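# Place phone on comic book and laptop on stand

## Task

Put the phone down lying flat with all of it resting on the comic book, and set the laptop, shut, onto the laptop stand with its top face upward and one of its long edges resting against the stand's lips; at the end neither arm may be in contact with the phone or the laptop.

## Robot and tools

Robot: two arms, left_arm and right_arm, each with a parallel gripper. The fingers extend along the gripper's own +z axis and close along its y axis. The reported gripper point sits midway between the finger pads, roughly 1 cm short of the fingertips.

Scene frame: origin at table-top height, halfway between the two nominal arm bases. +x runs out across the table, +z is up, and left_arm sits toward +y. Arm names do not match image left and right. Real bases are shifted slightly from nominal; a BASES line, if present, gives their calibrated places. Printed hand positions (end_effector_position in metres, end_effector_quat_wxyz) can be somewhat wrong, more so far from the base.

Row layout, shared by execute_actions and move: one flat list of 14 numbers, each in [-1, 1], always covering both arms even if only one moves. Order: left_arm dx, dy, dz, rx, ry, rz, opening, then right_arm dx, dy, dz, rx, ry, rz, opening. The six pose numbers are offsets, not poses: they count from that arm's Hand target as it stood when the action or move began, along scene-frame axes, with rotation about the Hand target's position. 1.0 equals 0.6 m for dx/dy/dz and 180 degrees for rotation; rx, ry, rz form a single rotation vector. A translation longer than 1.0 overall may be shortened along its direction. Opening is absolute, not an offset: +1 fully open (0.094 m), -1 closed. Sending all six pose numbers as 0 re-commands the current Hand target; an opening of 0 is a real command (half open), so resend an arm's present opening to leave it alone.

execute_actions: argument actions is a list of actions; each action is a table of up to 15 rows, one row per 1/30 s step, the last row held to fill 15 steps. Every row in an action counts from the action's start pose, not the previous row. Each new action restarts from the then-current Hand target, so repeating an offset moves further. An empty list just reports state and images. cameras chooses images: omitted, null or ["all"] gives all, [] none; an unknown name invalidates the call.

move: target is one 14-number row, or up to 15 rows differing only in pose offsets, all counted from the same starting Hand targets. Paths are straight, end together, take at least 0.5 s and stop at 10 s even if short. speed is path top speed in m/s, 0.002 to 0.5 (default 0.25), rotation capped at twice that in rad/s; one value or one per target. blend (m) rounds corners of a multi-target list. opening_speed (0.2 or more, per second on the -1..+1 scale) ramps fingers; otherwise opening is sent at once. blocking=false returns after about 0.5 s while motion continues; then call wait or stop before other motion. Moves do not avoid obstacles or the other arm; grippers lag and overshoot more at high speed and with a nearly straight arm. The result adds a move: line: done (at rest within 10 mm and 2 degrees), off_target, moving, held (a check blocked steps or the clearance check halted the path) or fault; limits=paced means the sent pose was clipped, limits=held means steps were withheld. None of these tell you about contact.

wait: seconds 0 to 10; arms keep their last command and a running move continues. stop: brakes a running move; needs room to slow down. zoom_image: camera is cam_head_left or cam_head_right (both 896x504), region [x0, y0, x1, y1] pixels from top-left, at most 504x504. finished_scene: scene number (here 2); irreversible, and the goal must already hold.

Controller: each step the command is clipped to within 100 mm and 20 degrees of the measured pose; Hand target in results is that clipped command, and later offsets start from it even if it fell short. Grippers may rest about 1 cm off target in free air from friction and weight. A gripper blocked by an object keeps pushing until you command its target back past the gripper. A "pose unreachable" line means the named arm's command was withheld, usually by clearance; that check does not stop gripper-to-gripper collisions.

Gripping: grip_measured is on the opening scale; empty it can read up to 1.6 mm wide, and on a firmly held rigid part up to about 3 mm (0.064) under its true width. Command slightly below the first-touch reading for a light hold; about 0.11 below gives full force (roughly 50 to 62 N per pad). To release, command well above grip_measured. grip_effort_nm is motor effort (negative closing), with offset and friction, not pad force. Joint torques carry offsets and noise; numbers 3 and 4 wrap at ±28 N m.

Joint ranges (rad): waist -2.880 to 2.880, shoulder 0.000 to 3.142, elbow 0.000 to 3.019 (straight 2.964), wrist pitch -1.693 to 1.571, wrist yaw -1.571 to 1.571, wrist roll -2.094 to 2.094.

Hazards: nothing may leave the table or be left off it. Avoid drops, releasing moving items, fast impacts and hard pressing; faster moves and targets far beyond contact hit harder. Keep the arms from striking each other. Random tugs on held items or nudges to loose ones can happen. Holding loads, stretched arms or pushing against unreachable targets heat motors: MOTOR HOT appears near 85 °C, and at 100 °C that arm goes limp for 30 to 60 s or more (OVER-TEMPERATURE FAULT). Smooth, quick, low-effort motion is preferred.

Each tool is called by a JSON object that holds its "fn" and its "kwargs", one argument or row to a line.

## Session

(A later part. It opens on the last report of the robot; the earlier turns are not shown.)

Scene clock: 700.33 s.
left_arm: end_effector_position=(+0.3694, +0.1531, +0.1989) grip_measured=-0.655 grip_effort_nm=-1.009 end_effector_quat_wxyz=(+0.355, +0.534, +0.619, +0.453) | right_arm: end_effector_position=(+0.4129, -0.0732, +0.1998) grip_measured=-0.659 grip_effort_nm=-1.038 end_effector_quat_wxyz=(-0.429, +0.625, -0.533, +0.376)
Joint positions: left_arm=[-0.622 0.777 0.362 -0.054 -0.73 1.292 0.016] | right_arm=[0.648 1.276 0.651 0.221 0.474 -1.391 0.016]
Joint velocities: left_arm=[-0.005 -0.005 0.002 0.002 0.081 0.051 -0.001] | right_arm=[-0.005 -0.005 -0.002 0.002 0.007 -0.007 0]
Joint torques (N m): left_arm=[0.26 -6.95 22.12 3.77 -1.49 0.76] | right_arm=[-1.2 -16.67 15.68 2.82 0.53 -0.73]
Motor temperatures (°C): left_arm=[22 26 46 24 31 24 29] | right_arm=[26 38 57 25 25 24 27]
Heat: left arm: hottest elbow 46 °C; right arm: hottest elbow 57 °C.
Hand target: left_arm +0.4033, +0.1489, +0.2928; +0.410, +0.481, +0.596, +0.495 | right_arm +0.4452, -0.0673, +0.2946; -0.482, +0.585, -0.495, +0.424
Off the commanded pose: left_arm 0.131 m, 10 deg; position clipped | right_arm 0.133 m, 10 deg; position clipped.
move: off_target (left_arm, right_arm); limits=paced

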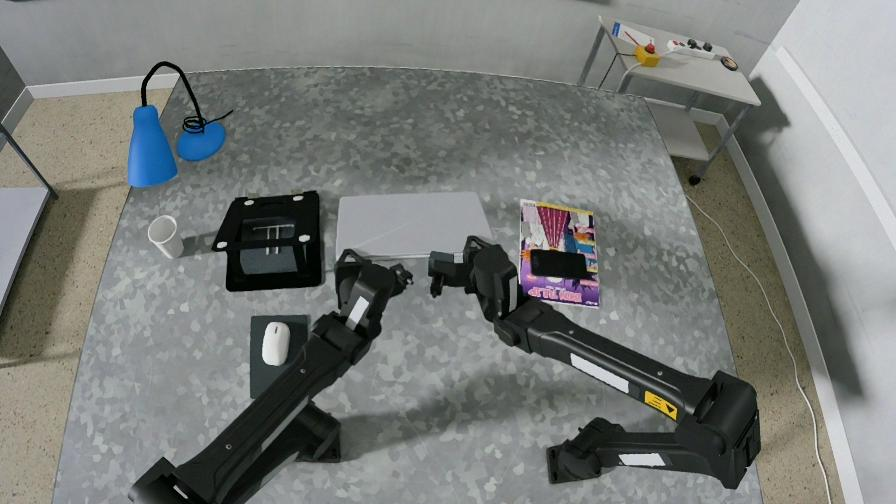

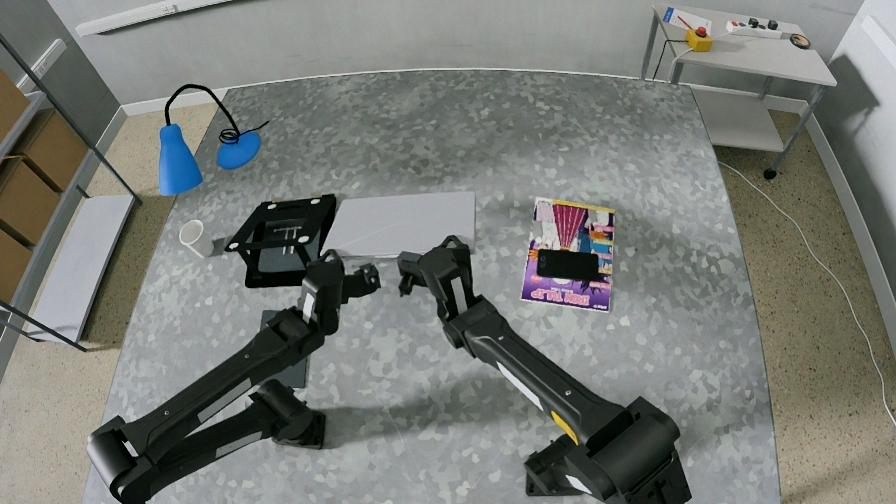

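{"fn": "move", "kwargs": {
  "target": [0, 0.2, 0.02, 0, 0, 0, -0.8, 0, 0.2, 0.02, 0, 0, 0, -0.8],
  "speed": 0.06
}}

Scene clock: 710.40 s.
left_arm: end_effector_position=(+0.3854, +0.2555, +0.2219) grip_measured=-0.655 grip_effort_nm=-1.009 end_effector_quat_wxyz=(+0.371, +0.523, +0.630, +0.438) | right_arm: end_effector_position=(+0.4262, +0.0291, +0.2331) grip_measured=-0.659 grip_effort_nm=-1.043 end_effector_quat_wxyz=(-0.440, +0.616, -0.517, +0.401)
Joint positions: left_arm=[-0.104 0.635 0.362 -0.086 -0.235 1.473 0.016] | right_arm=[0.825 1.441 0.878 0.184 0.661 -1.372 0.016]
Joint velocities: left_arm=[-0.005 0.015 -0.022 0.002 -0.037 -0.022 0.001] | right_arm=[0.005 -0.005 -0.002 0.022 -0.007 -0.022 0]
Joint torques (N m): left_arm=[1.2 -5.77 20.4 3.18 -0.56 0.33] | right_arm=[1.14 -16.56 16.34 2.21 0.84 -0.39]
Motor temperatures (°C): left_arm=[22 26 51 24 31 24 29] | right_arm=[26 38 57 25 25 24 27]
Heat: left arm: hottest elbow 51 °C; right arm: hottest elbow 57 °C.
Hand target: left_arm +0.4048, +0.2687, +0.3063; +0.409, +0.482, +0.596, +0.495 | right_arm +0.4468, +0.0530, +0.3067; -0.482, +0.585, -0.495, +0.424
Off the commanded pose: left_arm 0.086 m, 10 deg | right_arm 0.079 m, 7 deg.
move: off_target (left_arm, right_arm)

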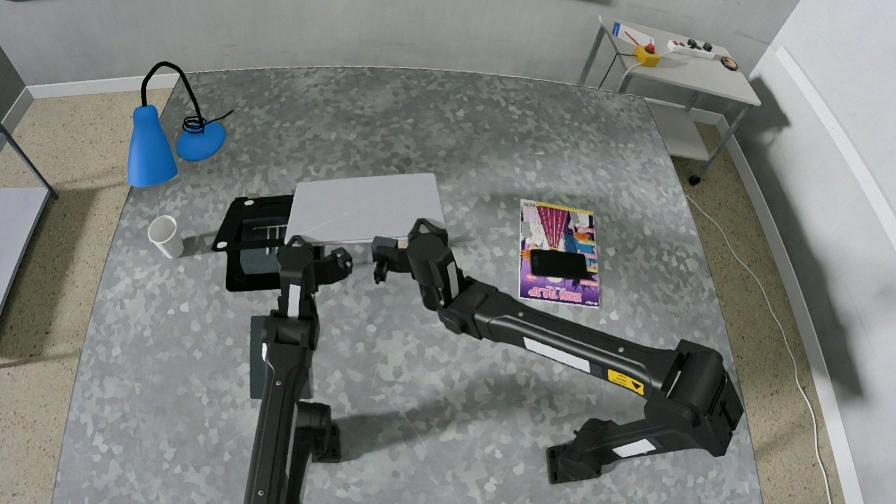

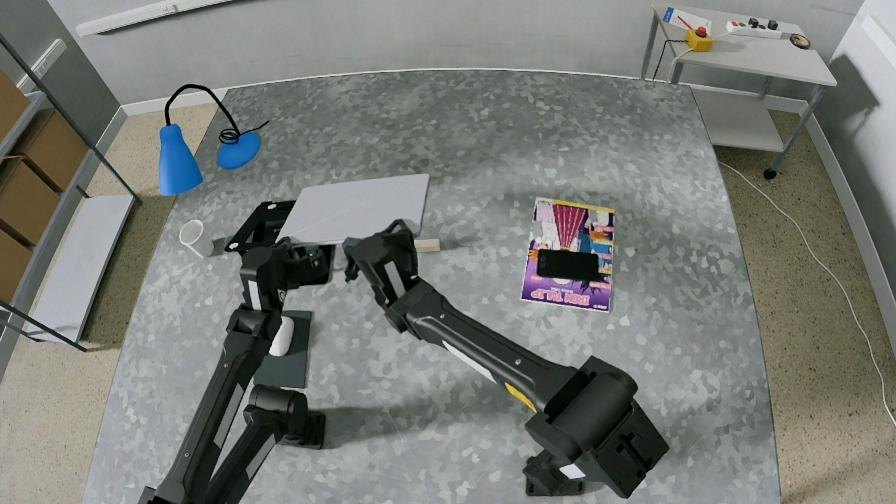

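{"fn": "move", "kwargs": {
  "target": [0.04, 0.2, 0.03, 0, 0, 0, -0.8, 0.04, 0.18, 0.03, 0, 0, 0, -0.8],
  "speed": 0.07
}}

{"fn": "zoom_image", "kwargs": {
  "camera": "cam_head_left",
  "region": [140, 130, 500, 340]
}}

Scene clock: 715.57 s.
left_arm: end_effector_position=(+0.3854, +0.3595, +0.2010) grip_measured=-0.656 grip_effort_nm=-1.009 end_effector_quat_wxyz=(+0.379, +0.500, +0.659, +0.415) | right_arm: end_effector_position=(+0.4407, +0.1366, +0.2341) grip_measured=-0.659 grip_effort_nm=-1.038 end_effector_quat_wxyz=(-0.425, +0.642, -0.492, +0.405)
Joint positions: left_arm=[0.397 0.759 0.362 0.009 0.226 1.572 0.016] | right_arm=[0.937 1.654 1.152 0.068 0.739 -1.377 0.016]
Joint velocities: left_arm=[0.005 -0.005 0.002 -0.002 -0.037 0.007 0] | right_arm=[0.005 -0.005 -0.007 -0.017 -0.022 0.007 0]
Joint torques (N m): left_arm=[0.15 -5.07 21.44 4.31 0.32 0.31] | right_arm=[-0.03 -20.25 18.45 2.51 1.33 -0.08]
Motor temperatures (°C): left_arm=[22 26 52 24 30 24 29] | right_arm=[26 38 59 25 25 24 27]
Heat: left arm: hottest elbow 52 °C; right arm: hottest elbow 59 °C.
Hand target: left_arm +0.4182, +0.3807, +0.2929; +0.408, +0.483, +0.596, +0.496 | right_arm +0.4724, +0.1607, +0.3248; -0.482, +0.585, -0.495, +0.424
Off the commanded pose: left_arm 0.134 m, 12 deg; position clipped | right_arm 0.098 m, 10 deg.
move: off_target (left_arm, right_arm); limits=paced

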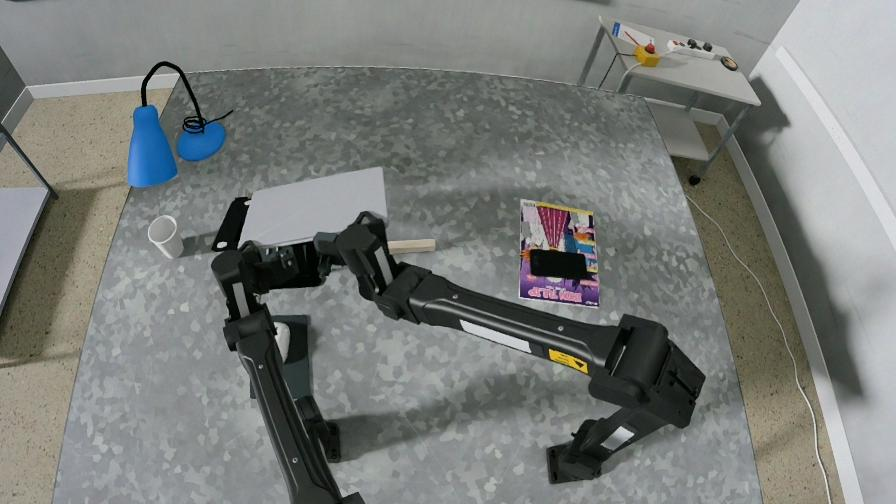

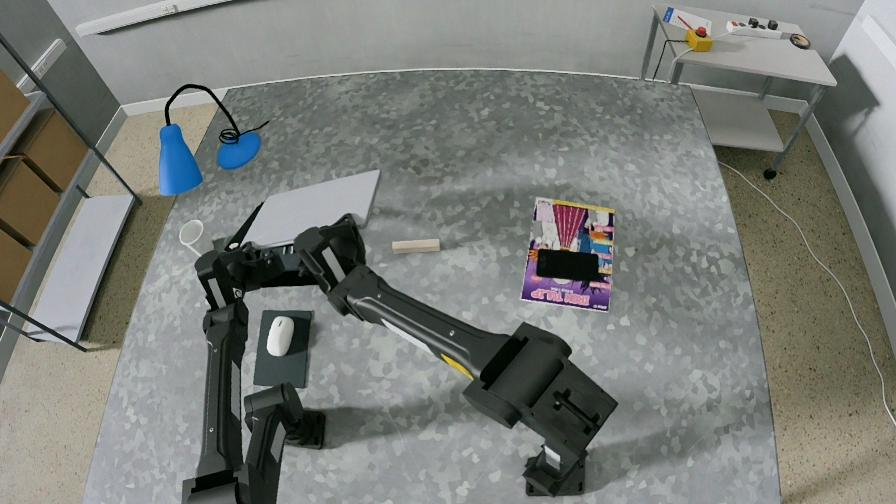

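Scaled by 1.400.

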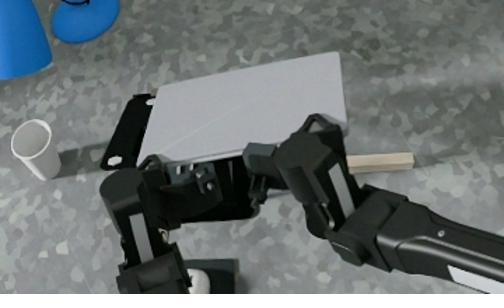

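{"fn": "move", "kwargs": {
  "target": [0.03, 0, 0.08, 0, 0, 0, -0.8, -0.01, 0, 0, 0, 0, 0, -0.8],
  "speed": 0.08
}}

{"fn": "zoom_image", "kwargs": {
  "camera": "cam_head_right",
  "region": [140, 130, 500, 340]
}}

Scene clock: 720.23 s.
left_arm: end_effector_position=(+0.3850, +0.3612, +0.2008) grip_measured=-0.656 grip_effort_nm=-1.013 end_effector_quat_wxyz=(+0.375, +0.498, +0.661, +0.417) | right_arm: end_effector_position=(+0.4392, +0.1374, +0.2342) grip_measured=-0.659 grip_effort_nm=-1.033 end_effector_quat_wxyz=(-0.424, +0.642, -0.492, +0.407)
Joint positions: left_arm=[0.397 0.759 0.362 0.009 0.216 1.572 0.016] | right_arm=[0.942 1.654 1.152 0.068 0.747 -1.377 0.016]
Joint velocities: left_arm=[0.005 -0.015 -0.002 0.002 -0.022 -0.037 0] | right_arm=[-0.005 -0.005 0.002 -0.007 0.022 0.022 0]
Joint torques (N m): left_arm=[-1.79 -6.18 21.27 4.18 -0.13 0.23] | right_arm=[0.21 -21.3 17.96 2.44 1.35 -0.05]
Motor temperatures (°C): left_arm=[22 26 53 24 30 24 29] | right_arm=[26 39 59 25 26 24 27]
Heat: left arm: hottest elbow 53 °C; right arm: hottest elbow 59 °C.
Hand target: left_arm +0.4193, +0.3738, +0.2940; +0.408, +0.483, +0.596, +0.496 | right_arm +0.4664, +0.1608, +0.3245; -0.482, +0.585, -0.496, +0.424
Off the commanded pose: left_arm 0.150 m, 12 deg; position clipped | right_arm 0.097 m, 9 deg.
move: off_target (left_arm, right_arm); limits=paced

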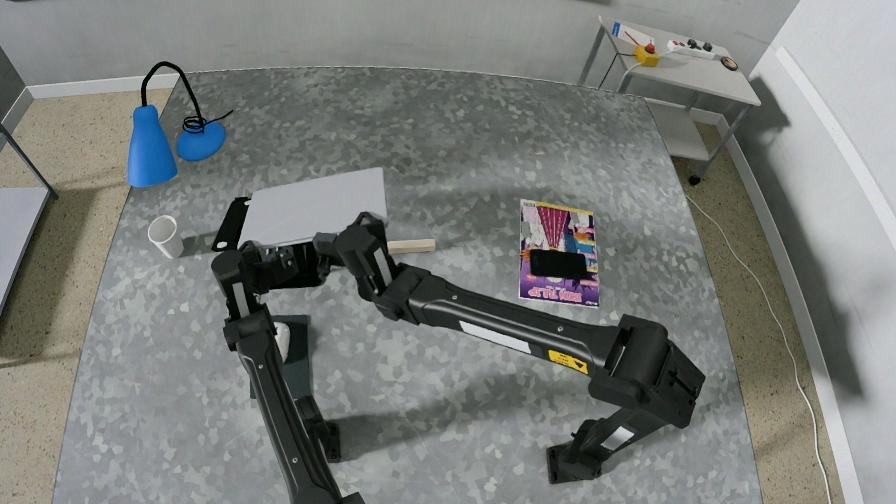

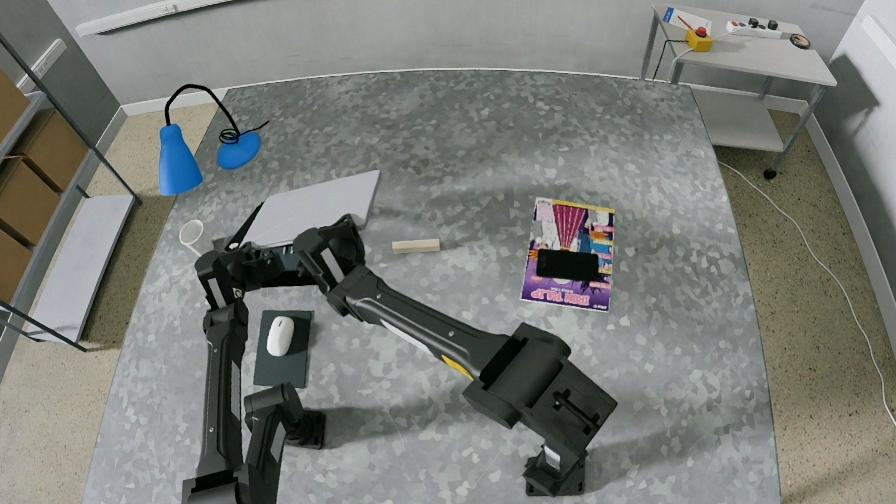

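Scaled by 1.400.

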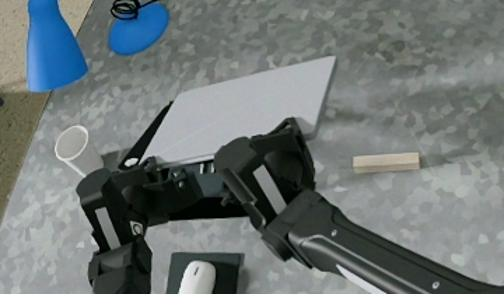

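{"fn": "move", "kwargs": {
  "target": [0.02, 0.15, 0.03, 0, 0, 0, -0.8, 0.02, 0.14, 0, 0, 0, 0, -0.8],
  "speed": 0.05
}}

{"fn": "zoom_image", "kwargs": {
  "camera": "cam_head_right",
  "region": [140, 130, 500, 340]
}}

{"fn": "zoom_image", "kwargs": {
  "camera": "cam_head_left",
  "region": [120, 130, 480, 340]
}}

Scene clock: 730.50 s.
left_arm: end_effector_position=(+0.3778, +0.4250, +0.1754) grip_measured=-0.656 grip_effort_nm=-1.009 end_effector_quat_wxyz=(+0.385, +0.481, +0.671, +0.413) | right_arm: end_effector_position=(+0.4427, +0.2065, +0.2181) grip_measured=-0.659 grip_effort_nm=-1.033 end_effector_quat_wxyz=(-0.418, +0.648, -0.482, +0.416)
Joint positions: left_arm=[0.649 0.941 0.362 0.166 0.443 1.629 0.016] | right_arm=[1.007 1.813 1.326 0.032 0.81 -1.374 0.016]
Joint velocities: left_arm=[-0.024 0.005 0.002 -0.002 -0.007 -0.037 0] | right_arm=[-0.005 -0.015 -0.012 -0.017 0.022 0.051 0]
Joint torques (N m): left_arm=[-0.85 -7.65 20.86 4.04 1.15 0.26] | right_arm=[0.26 -22.95 19.19 2.4 1.29 0.13]
Motor temperatures (°C): left_arm=[22 26 56 24 29 24 29] | right_arm=[26 40 61 25 26 24 27]
Heat: left arm: hottest elbow 56 °C; right arm: hottest elbow 61 °C.
Hand target: left_arm +0.4133, +0.4500, +0.2655; +0.408, +0.483, +0.595, +0.496 | right_arm +0.4736, +0.2386, +0.3076; -0.482, +0.585, -0.496, +0.424
Off the commanded pose: left_arm 0.152 m, 13 deg; position clipped | right_arm 0.119 m, 10 deg; position clipped.
move: off_target (left_arm, right_arm); limits=paced

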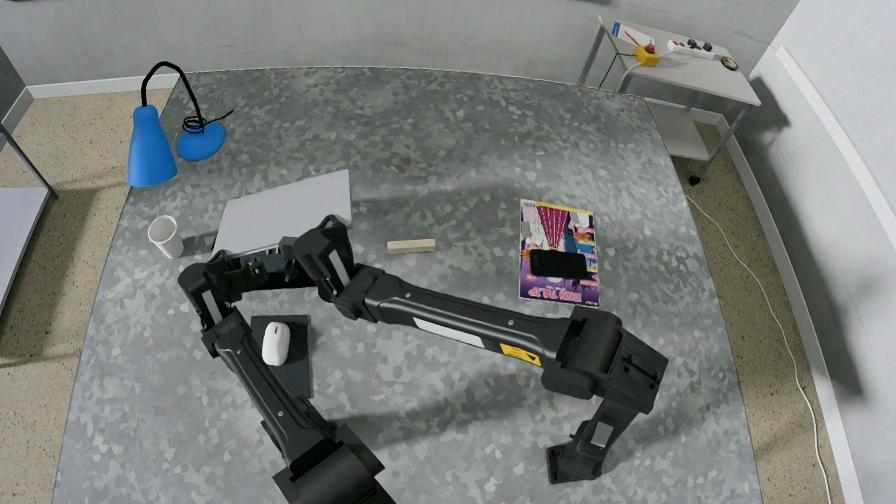

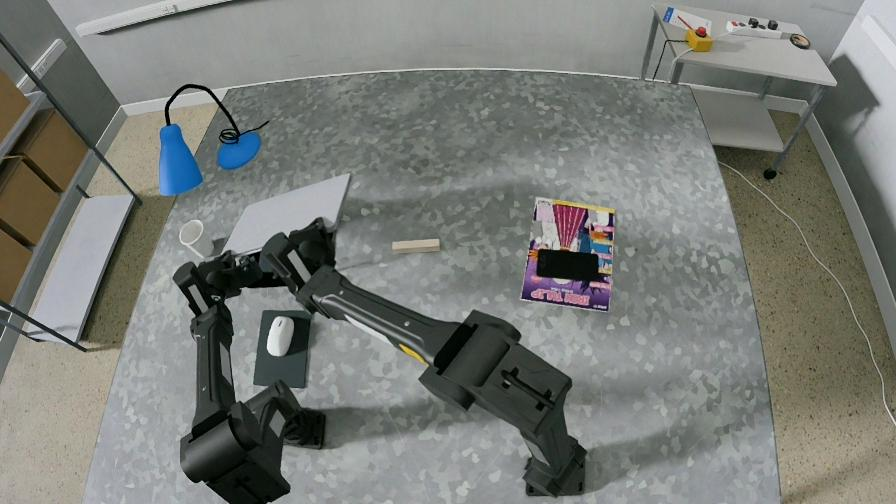

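Scaled by 1.400.

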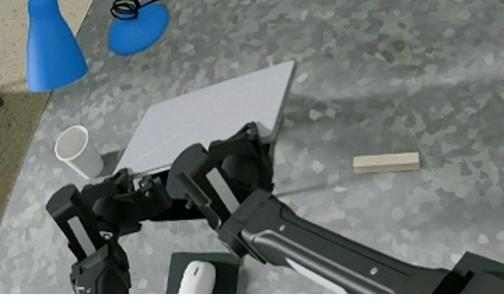

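Scaled by 1.400.

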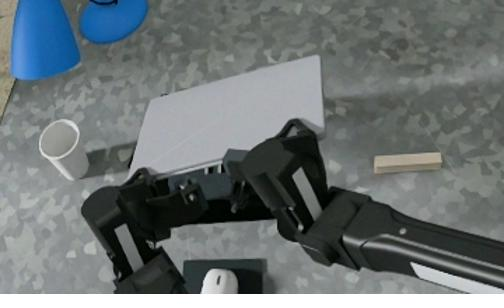

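{"fn": "move", "kwargs": {
  "target": [0.04, 0.02, 0, 0, 0, 0, -0.8, 0.0, 0.03, -0.06, 0, 0, 0, -0.8],
  "speed": 0.04
}}

{"fn": "zoom_image", "kwargs": {
  "camera": "cam_head_right",
  "region": [140, 130, 500, 340]
}}

{"fn": "zoom_image", "kwargs": {
  "camera": "cam_head_left",
  "region": [120, 130, 480, 340]
}}

Scene clock: 739.90 s.
left_arm: end_effector_position=(+0.3927, +0.4387, +0.1680) grip_measured=-0.656 grip_effort_nm=-1.004 end_effector_quat_wxyz=(+0.378, +0.485, +0.667, +0.420) | right_arm: end_effector_position=(+0.4505, +0.2187, +0.2022) grip_measured=-0.659 grip_effort_nm=-1.043 end_effector_quat_wxyz=(-0.421, +0.636, -0.492, +0.419)
Joint positions: left_arm=[0.649 1.041 0.389 0.242 0.435 1.648 0.016] | right_arm=[1.011 1.873 1.362 0.058 0.834 -1.35 0.016]
Joint velocities: left_arm=[-0.015 -0.005 -0.017 -0.022 0.022 -0.007 -0.001] | right_arm=[-0.005 -0.005 0.002 -0.007 -0.066 0.037 0]
Joint torques (N m): left_arm=[-3.08 -8.94 20.45 4.08 1.04 0] | right_arm=[0.91 -22.36 17.66 3.37 0.99 -0.01]
Motor temperatures (°C): left_arm=[22 26 56 24 30 24 29] | right_arm=[26 41 67 25 27 24 27]
Heat: left arm: hottest elbow 56 °C; right arm: hottest elbow 67 °C.
Hand target: left_arm +0.4334, +0.4597, +0.2570; +0.408, +0.483, +0.596, +0.496 | right_arm +0.4738, +0.2564, +0.2718; -0.482, +0.585, -0.496, +0.424
Off the commanded pose: left_arm 0.110 m, 12 deg; position clipped | right_arm 0.082 m, 9 deg.
move: off_target (left_arm, right_arm); limits=paced

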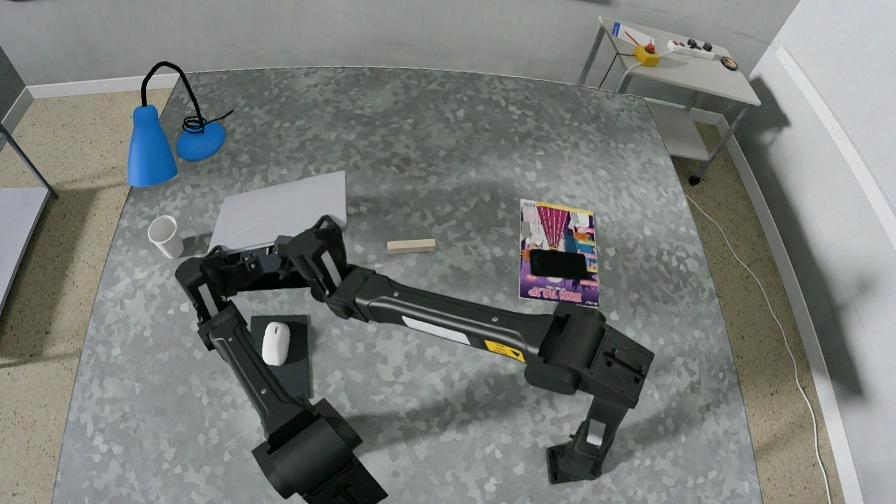

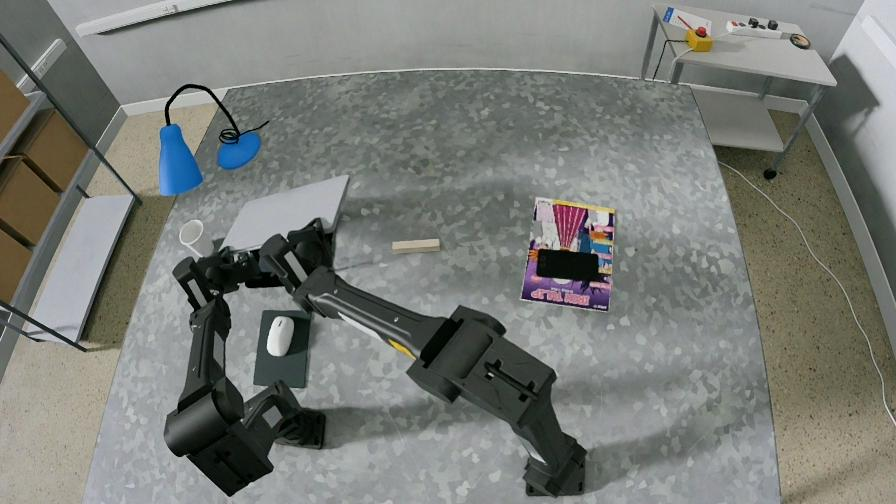

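Scaled by 1.400.

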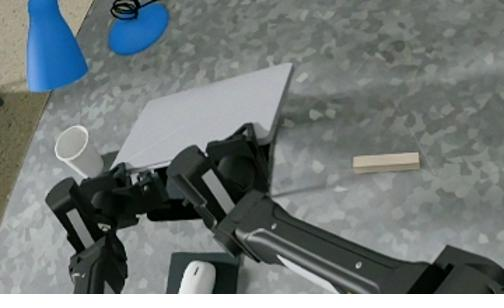

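Scaled by 1.400.

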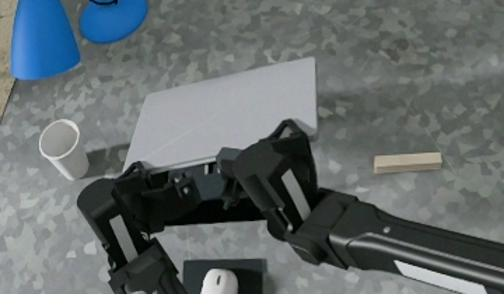

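{"fn": "move", "kwargs": {
  "target": [0.03, 0.02, 0, 0, 0, 0, -0.8, 0.0, 0.03, -0.08, 0, 0, 0, -0.8],
  "speed": 0.04
}}

{"fn": "zoom_image", "kwargs": {
  "camera": "cam_head_right",
  "region": [140, 130, 500, 340]
}}

{"fn": "zoom_image", "kwargs": {
  "camera": "cam_head_left",
  "region": [120, 130, 480, 340]
}}

Scene clock: 745.10 s.
left_arm: end_effector_position=(+0.4056, +0.4518, +0.1642) grip_measured=-0.656 grip_effort_nm=-1.013 end_effector_quat_wxyz=(+0.368, +0.495, +0.659, +0.430) | right_arm: end_effector_position=(+0.4598, +0.2330, +0.1817) grip_measured=-0.653 grip_effort_nm=-1.043 end_effector_quat_wxyz=(-0.440, +0.613, -0.506, +0.418)
Joint positions: left_arm=[0.651 1.118 0.42 0.292 0.427 1.685 0.016] | right_arm=[1.013 1.946 1.391 0.141 0.854 -1.322 0.016]
Joint velocities: left_arm=[-0.005 0.005 -0.012 -0.017 -0.007 -0.007 0.001] | right_arm=[0.005 -0.005 -0.007 -0.002 0.022 -0.022 0]
Joint torques (N m): left_arm=[-2.61 -8.94 20.25 3.59 1.38 -0.36] | right_arm=[1.79 -21.01 16.76 3.17 0.76 -0.19]
Motor temperatures (°C): left_arm=[22 26 56 24 30 24 29] | right_arm=[26 41 70 25 27 24 27]
Heat: left arm: hottest elbow 56 °C; right arm: hottest elbow 70 °C.
Hand target: left_arm +0.4490, +0.4704, +0.2522; +0.408, +0.483, +0.596, +0.496 | right_arm +0.4738, +0.2746, +0.2237; -0.482, +0.585, -0.496, +0.424
Off the commanded pose: left_arm 0.105 m, 11 deg; position clipped | right_arm 0.061 m, 6 deg.
move: off_target (left_arm, right_arm); limits=paced

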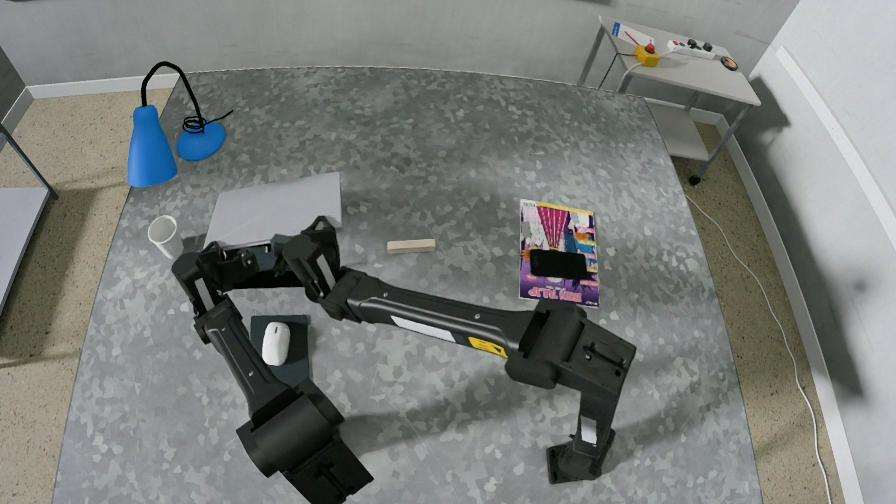

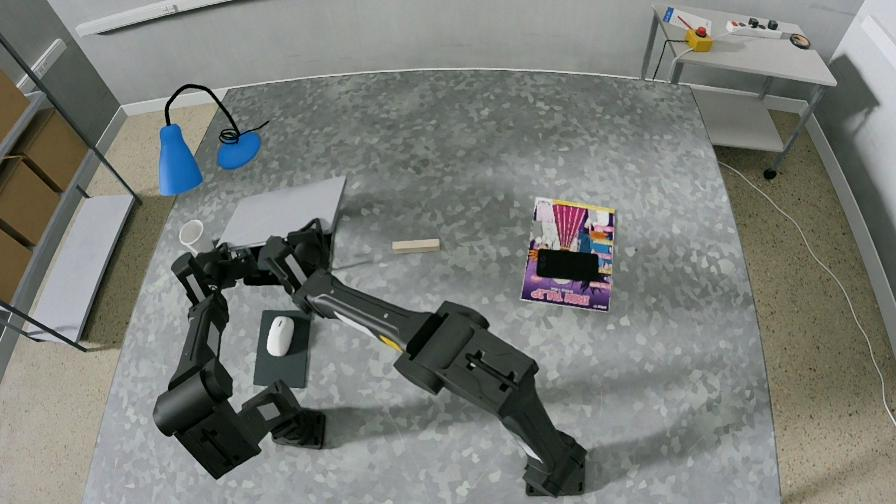

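Scaled by 1.400.

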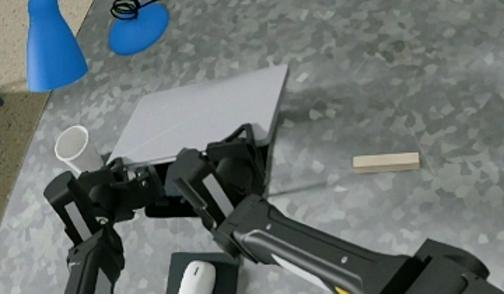

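Scaled by 1.400.

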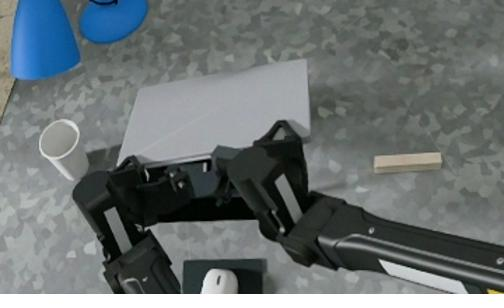

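{"fn": "move", "kwargs": {
  "target": [0.035, 0.066, -0.02, -0.012, 0.075, 0, -0.8, 0.018, 0.068, -0.05, -0.012, 0.075, 0, -0.8],
  "speed": 0.05
}}

{"fn": "zoom_image", "kwargs": {
  "camera": "cam_head_right",
  "region": [140, 130, 500, 340]
}}

{"fn": "zoom_image", "kwargs": {
  "camera": "cam_head_left",
  "region": [120, 130, 480, 340]
}}

Scene clock: 760.33 s.
left_arm: end_effector_position=(+0.4309, +0.4959, +0.1584) grip_measured=-0.657 grip_effort_nm=-1.009 end_effector_quat_wxyz=(+0.303, +0.542, +0.690, +0.372) | right_arm: end_effector_position=(+0.4771, +0.2767, +0.1658) grip_measured=-0.653 grip_effort_nm=-1.043 end_effector_quat_wxyz=(-0.379, +0.650, -0.553, +0.358)
Joint positions: left_arm=[0.684 1.244 0.642 -0.027 0.408 1.833 0.016] | right_arm=[1.012 2.061 1.684 -0.317 0.777 -1.092 0.016]
Joint velocities: left_arm=[-0.015 0.005 -0.007 -0.017 -0.007 -0.037 0] | right_arm=[-0.005 0.005 -0.007 0.007 -0.022 -0.007 0]
Joint torques (N m): left_arm=[-2.37 -12.86 20.26 1.66 1.67 -0.45] | right_arm=[1.96 -23.12 16.77 1.8 0.62 -0.1]
Motor temperatures (°C): left_arm=[22 26 56 24 31 24 29] | right_arm=[26 41 69 25 26 24 28]
Heat: left arm: hottest elbow 56 °C; right arm: hottest elbow 69 °C.
Hand target: left_arm +0.4707, +0.5102, +0.2402; +0.342, +0.530, +0.649, +0.425 | right_arm +0.4852, +0.3155, +0.1929; -0.409, +0.640, -0.542, +0.359
Off the commanded pose: left_arm 0.092 m, 9 deg | right_arm 0.048 m, 4 deg.
move: off_target (left_arm, right_arm)

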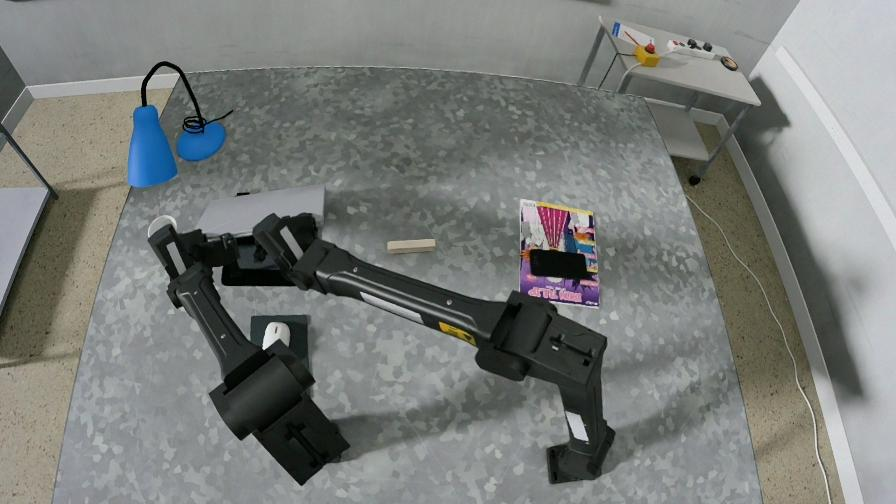

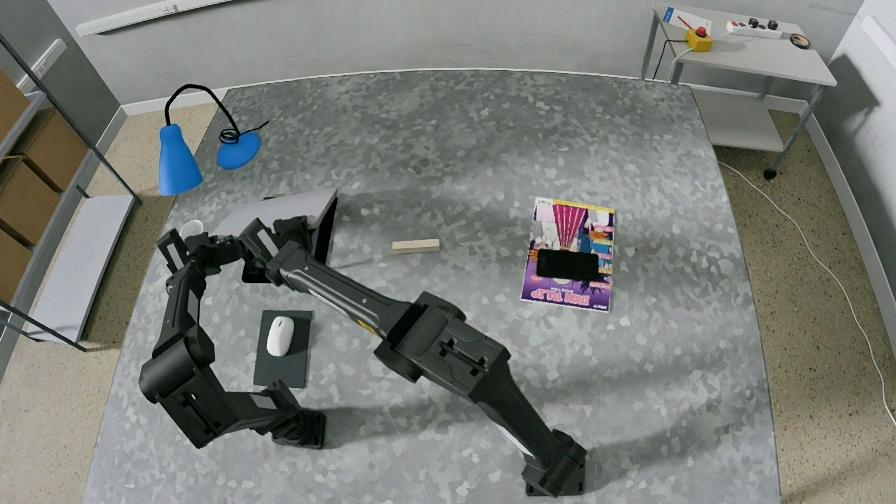

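Scaled by 1.400.

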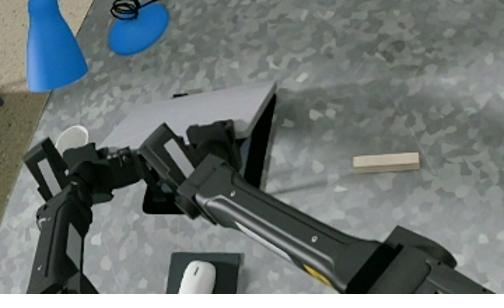

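Scaled by 1.400.

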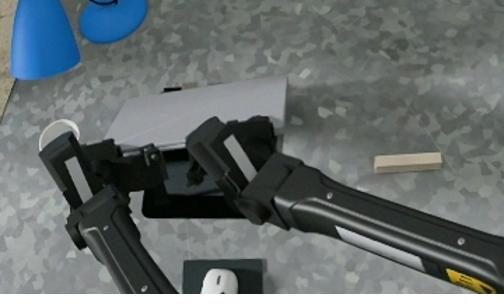

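{"fn": "zoom_image", "kwargs": {
  "camera": "cam_head_left",
  "region": [170, 170, 350, 300]
}}

{"fn": "zoom_image", "kwargs": {
  "camera": "cam_head_right",
  "region": [180, 170, 360, 300]
}}

Scaled by 2.800.

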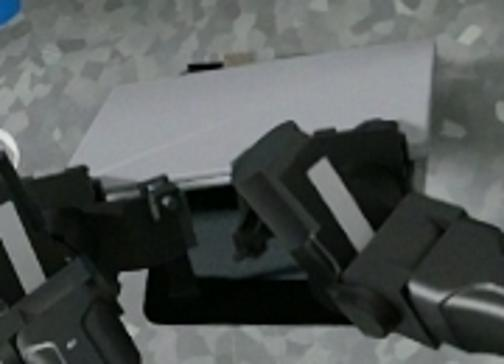

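Scaled by 2.800.

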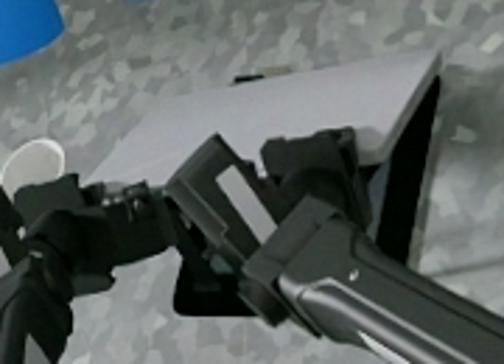

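{"fn": "move", "kwargs": {
  "target": [0, 0, -0.05, 0, 0, 0, -0.8, 0, 0, -0.06, 0, 0, 0, -0.8],
  "speed": 0.04
}}

{"fn": "zoom_image", "kwargs": {
  "camera": "cam_head_right",
  "region": [180, 170, 360, 300]
}}

{"fn": "zoom_image", "kwargs": {
  "camera": "cam_head_left",
  "region": [170, 170, 350, 300]
}}

Scene clock: 771.17 s.
left_arm: end_effector_position=(+0.4381, +0.4996, +0.1527) grip_measured=-0.657 grip_effort_nm=-1.004 end_effector_quat_wxyz=(+0.309, +0.543, +0.683, +0.378) | right_arm: end_effector_position=(+0.4803, +0.2794, +0.1605) grip_measured=-0.653 grip_effort_nm=-1.043 end_effector_quat_wxyz=(-0.385, +0.645, -0.551, +0.363)
Joint positions: left_arm=[0.684 1.282 0.642 0.03 0.421 1.836 0.016] | right_arm=[1.012 2.077 1.684 -0.282 0.788 -1.105 0.016]
Joint velocities: left_arm=[0.005 0.005 0.017 -0.012 0.037 -0.051 0] | right_arm=[-0.005 -0.005 -0.017 -0.012 -0.037 -0.081 0]
Joint torques (N m): left_arm=[-2.84 -12.1 16.2 3.06 1.12 -0.45] | right_arm=[1.9 -21.42 14.45 2.96 0.28 0.06]
Motor temperatures (°C): left_arm=[22 27 55 24 32 24 29] | right_arm=[26 41 68 25 26 24 28]
Heat: left arm: hottest elbow 55 °C; right arm: hottest elbow 68 °C.
Hand target: left_arm +0.4705, +0.5100, +0.2101; +0.342, +0.530, +0.649, +0.425 | right_arm +0.4852, +0.3154, +0.1569; -0.409, +0.640, -0.542, +0.359
Off the commanded pose: left_arm 0.067 m, 8 deg | right_arm 0.037 m, 3 deg.
move: off_target (left_arm, right_arm)

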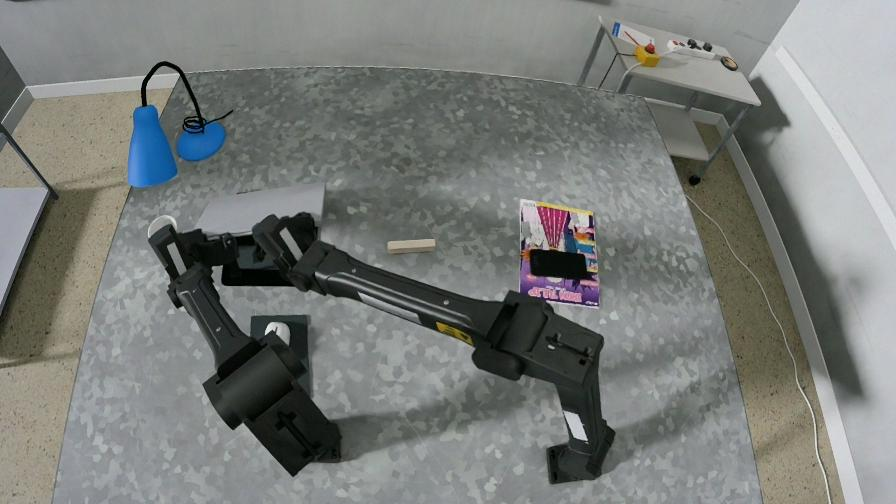

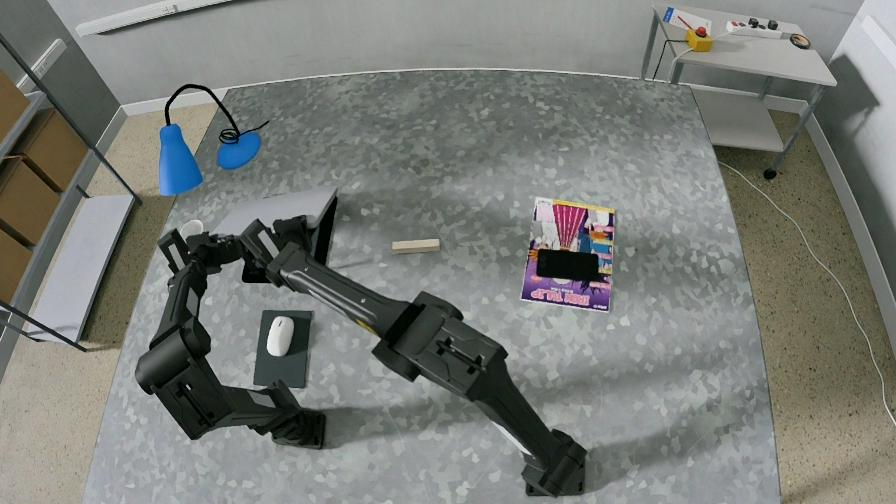

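Scaled by 2.800.

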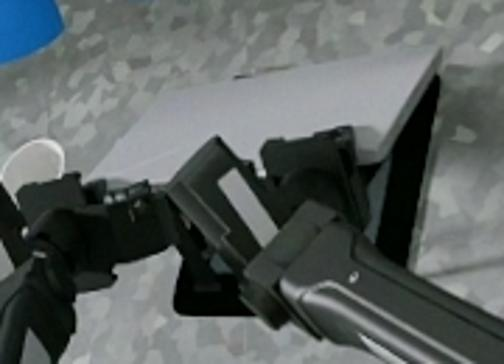

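Scaled by 2.800.

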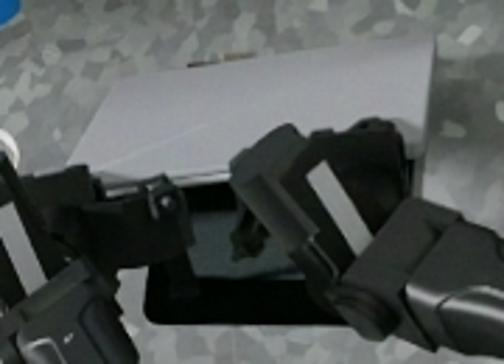

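{"fn": "move", "kwargs": {
  "target": [-0.07, -0.02, 0, 0, 0, 0, -0.8, -0.05, -0.04, 0.02, 0, 0, 0, -0.8],
  "speed": 0.04
}}

{"fn": "zoom_image", "kwargs": {
  "camera": "cam_head_right",
  "region": [180, 170, 360, 300]
}}

{"fn": "zoom_image", "kwargs": {
  "camera": "cam_head_left",
  "region": [170, 170, 350, 300]
}}

Scene clock: 779.07 s.
left_arm: end_effector_position=(+0.4241, +0.4993, +0.1573) grip_measured=-0.657 grip_effort_nm=-1.009 end_effector_quat_wxyz=(+0.316, +0.541, +0.678, +0.384) | right_arm: end_effector_position=(+0.4731, +0.2788, +0.1609) grip_measured=-0.653 grip_effort_nm=-1.033 end_effector_quat_wxyz=(-0.392, +0.644, -0.550, +0.359)
Joint positions: left_arm=[0.715 1.244 0.614 0.03 0.455 1.847 0.016] | right_arm=[1.019 2.061 1.653 -0.253 0.786 -1.103 0.016]
Joint velocities: left_arm=[0.015 -0.015 0.012 -0.002 0.037 0.051 -0.001] | right_arm=[-0.005 -0.015 0.002 0.012 0.022 -0.066 0]
Joint torques (N m): left_arm=[-1.2 -15.68 11.41 2.32 1.49 -0.37] | right_arm=[2.73 -27.11 8.21 2.59 0.9 0.22]
Motor temperatures (°C): left_arm=[22 27 53 24 32 24 29] | right_arm=[26 41 70 25 25 24 28]
Heat: left arm: hottest elbow 53 °C; right arm: hottest elbow 70 °C.
Hand target: left_arm +0.4284, +0.4986, +0.2101; +0.342, +0.531, +0.649, +0.425 | right_arm +0.4549, +0.2919, +0.1689; -0.409, +0.640, -0.542, +0.359
Off the commanded pose: left_arm 0.053 m, 7 deg | right_arm 0.023 m, 2 deg.
move: off_target (left_arm, right_arm)

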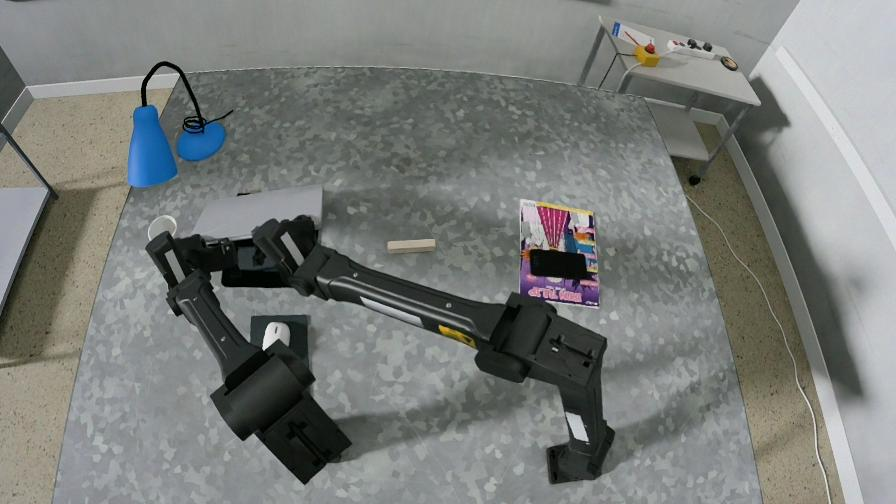

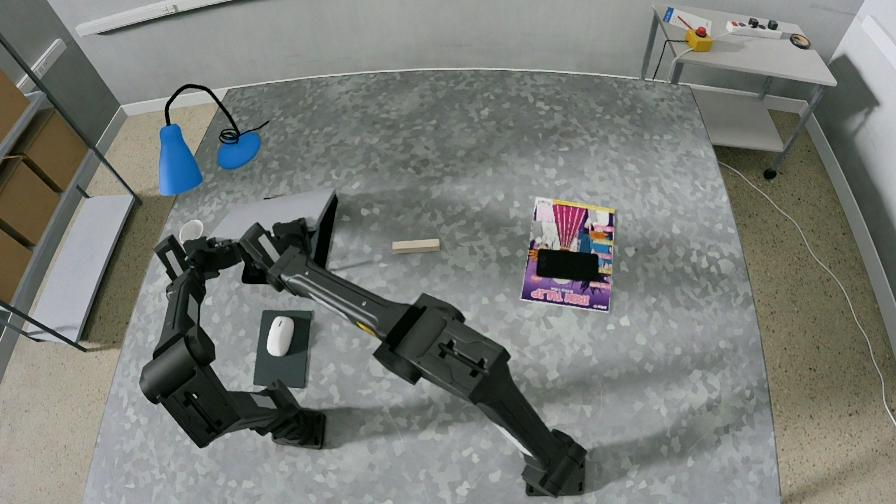

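Scaled by 2.800.

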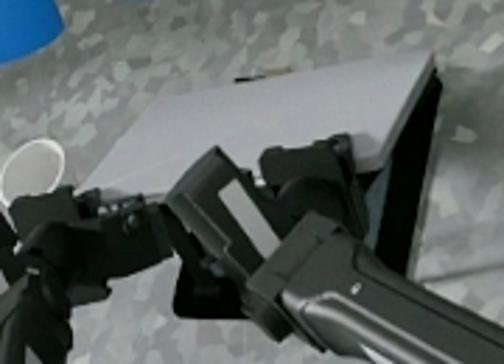

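Scaled by 2.800.

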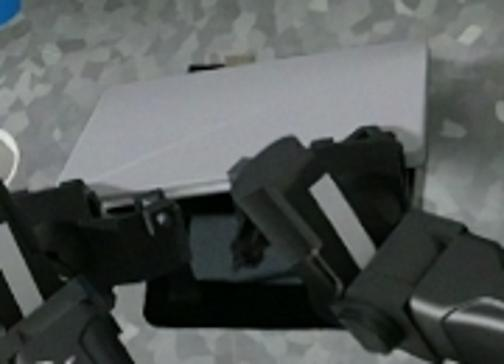

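{"fn": "move", "kwargs": {
  "target": [-0.02, 0, -0.07, 0, 0, 0, -0.8, -0.02, 0, -0.06, 0, 0, 0, -0.8],
  "speed": 0.04
}}

{"fn": "zoom_image", "kwargs": {
  "camera": "cam_head_right",
  "region": [180, 170, 360, 300]
}}

{"fn": "zoom_image", "kwargs": {
  "camera": "cam_head_left",
  "region": [170, 170, 350, 300]
}}

Scene clock: 784.17 s.
left_arm: end_effector_position=(+0.4171, +0.4981, +0.1544) grip_measured=-0.657 grip_effort_nm=-1.009 end_effector_quat_wxyz=(+0.332, +0.533, +0.663, +0.408) | right_arm: end_effector_position=(+0.4691, +0.2783, +0.1600) grip_measured=-0.654 grip_effort_nm=-1.038 end_effector_quat_wxyz=(-0.409, +0.631, -0.547, +0.367)
Joint positions: left_arm=[0.735 1.243 0.556 0.156 0.489 1.835 0.016] | right_arm=[1.027 2.055 1.614 -0.17 0.808 -1.119 0.016]
Joint velocities: left_arm=[-0.005 -0.015 -0.002 0.002 -0.051 0.007 0] | right_arm=[-0.005 0.005 -0.007 0.002 0.051 -0.037 0]
Joint torques (N m): left_arm=[-1.14 -11.11 8.95 2.7 1.08 -0.11] | right_arm=[3.37 -24.29 6.72 2.14 0.57 0.43]
Motor temperatures (°C): left_arm=[22 27 52 24 32 24 29] | right_arm=[26 42 67 25 26 24 28]
Heat: left arm: hottest elbow 52 °C; right arm: hottest elbow 67 °C.
Hand target: left_arm +0.4161, +0.4986, +0.1684; +0.342, +0.531, +0.649, +0.425 | right_arm +0.4428, +0.2918, +0.1327; -0.409, +0.640, -0.542, +0.359
Off the commanded pose: left_arm 0.014 m, 3 deg | right_arm 0.040 m, 1 deg.
move: off_target (left_arm, right_arm)

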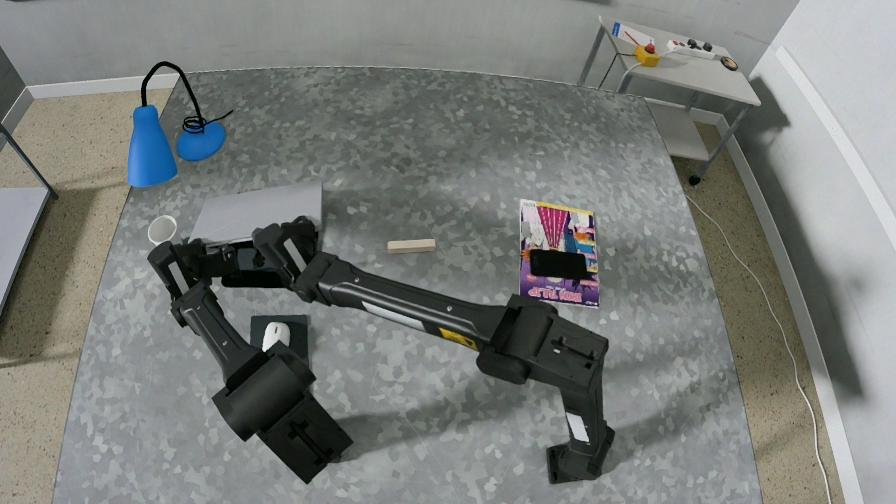

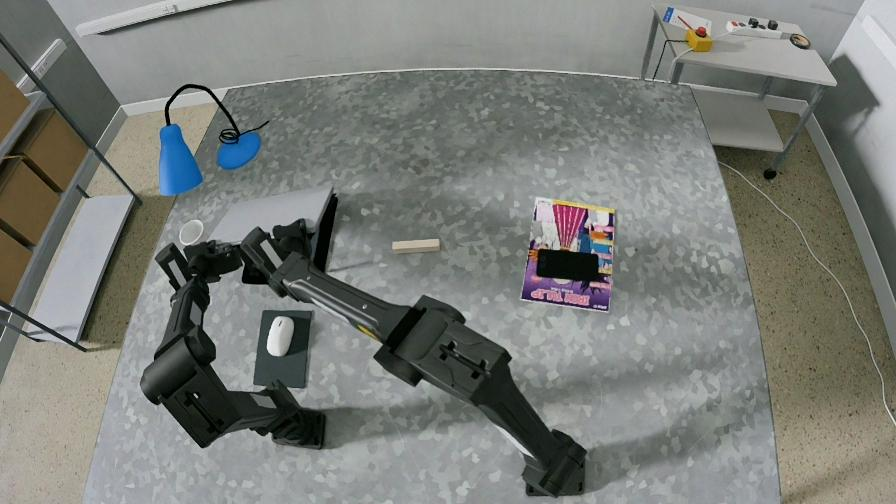

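Scaled by 2.800.

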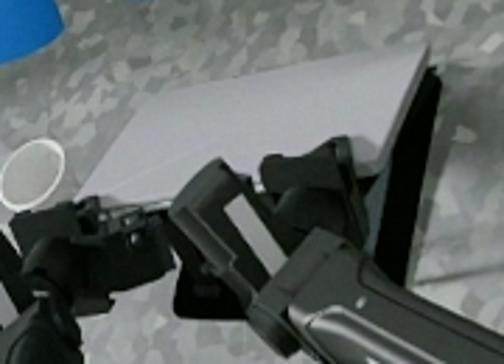

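Scaled by 2.800.

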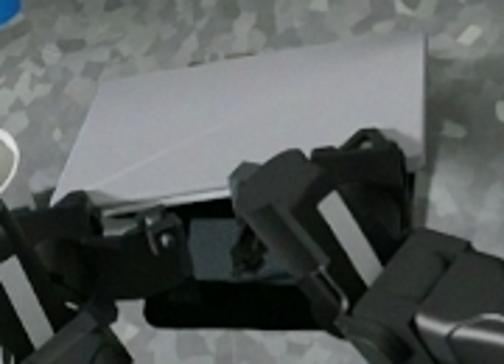

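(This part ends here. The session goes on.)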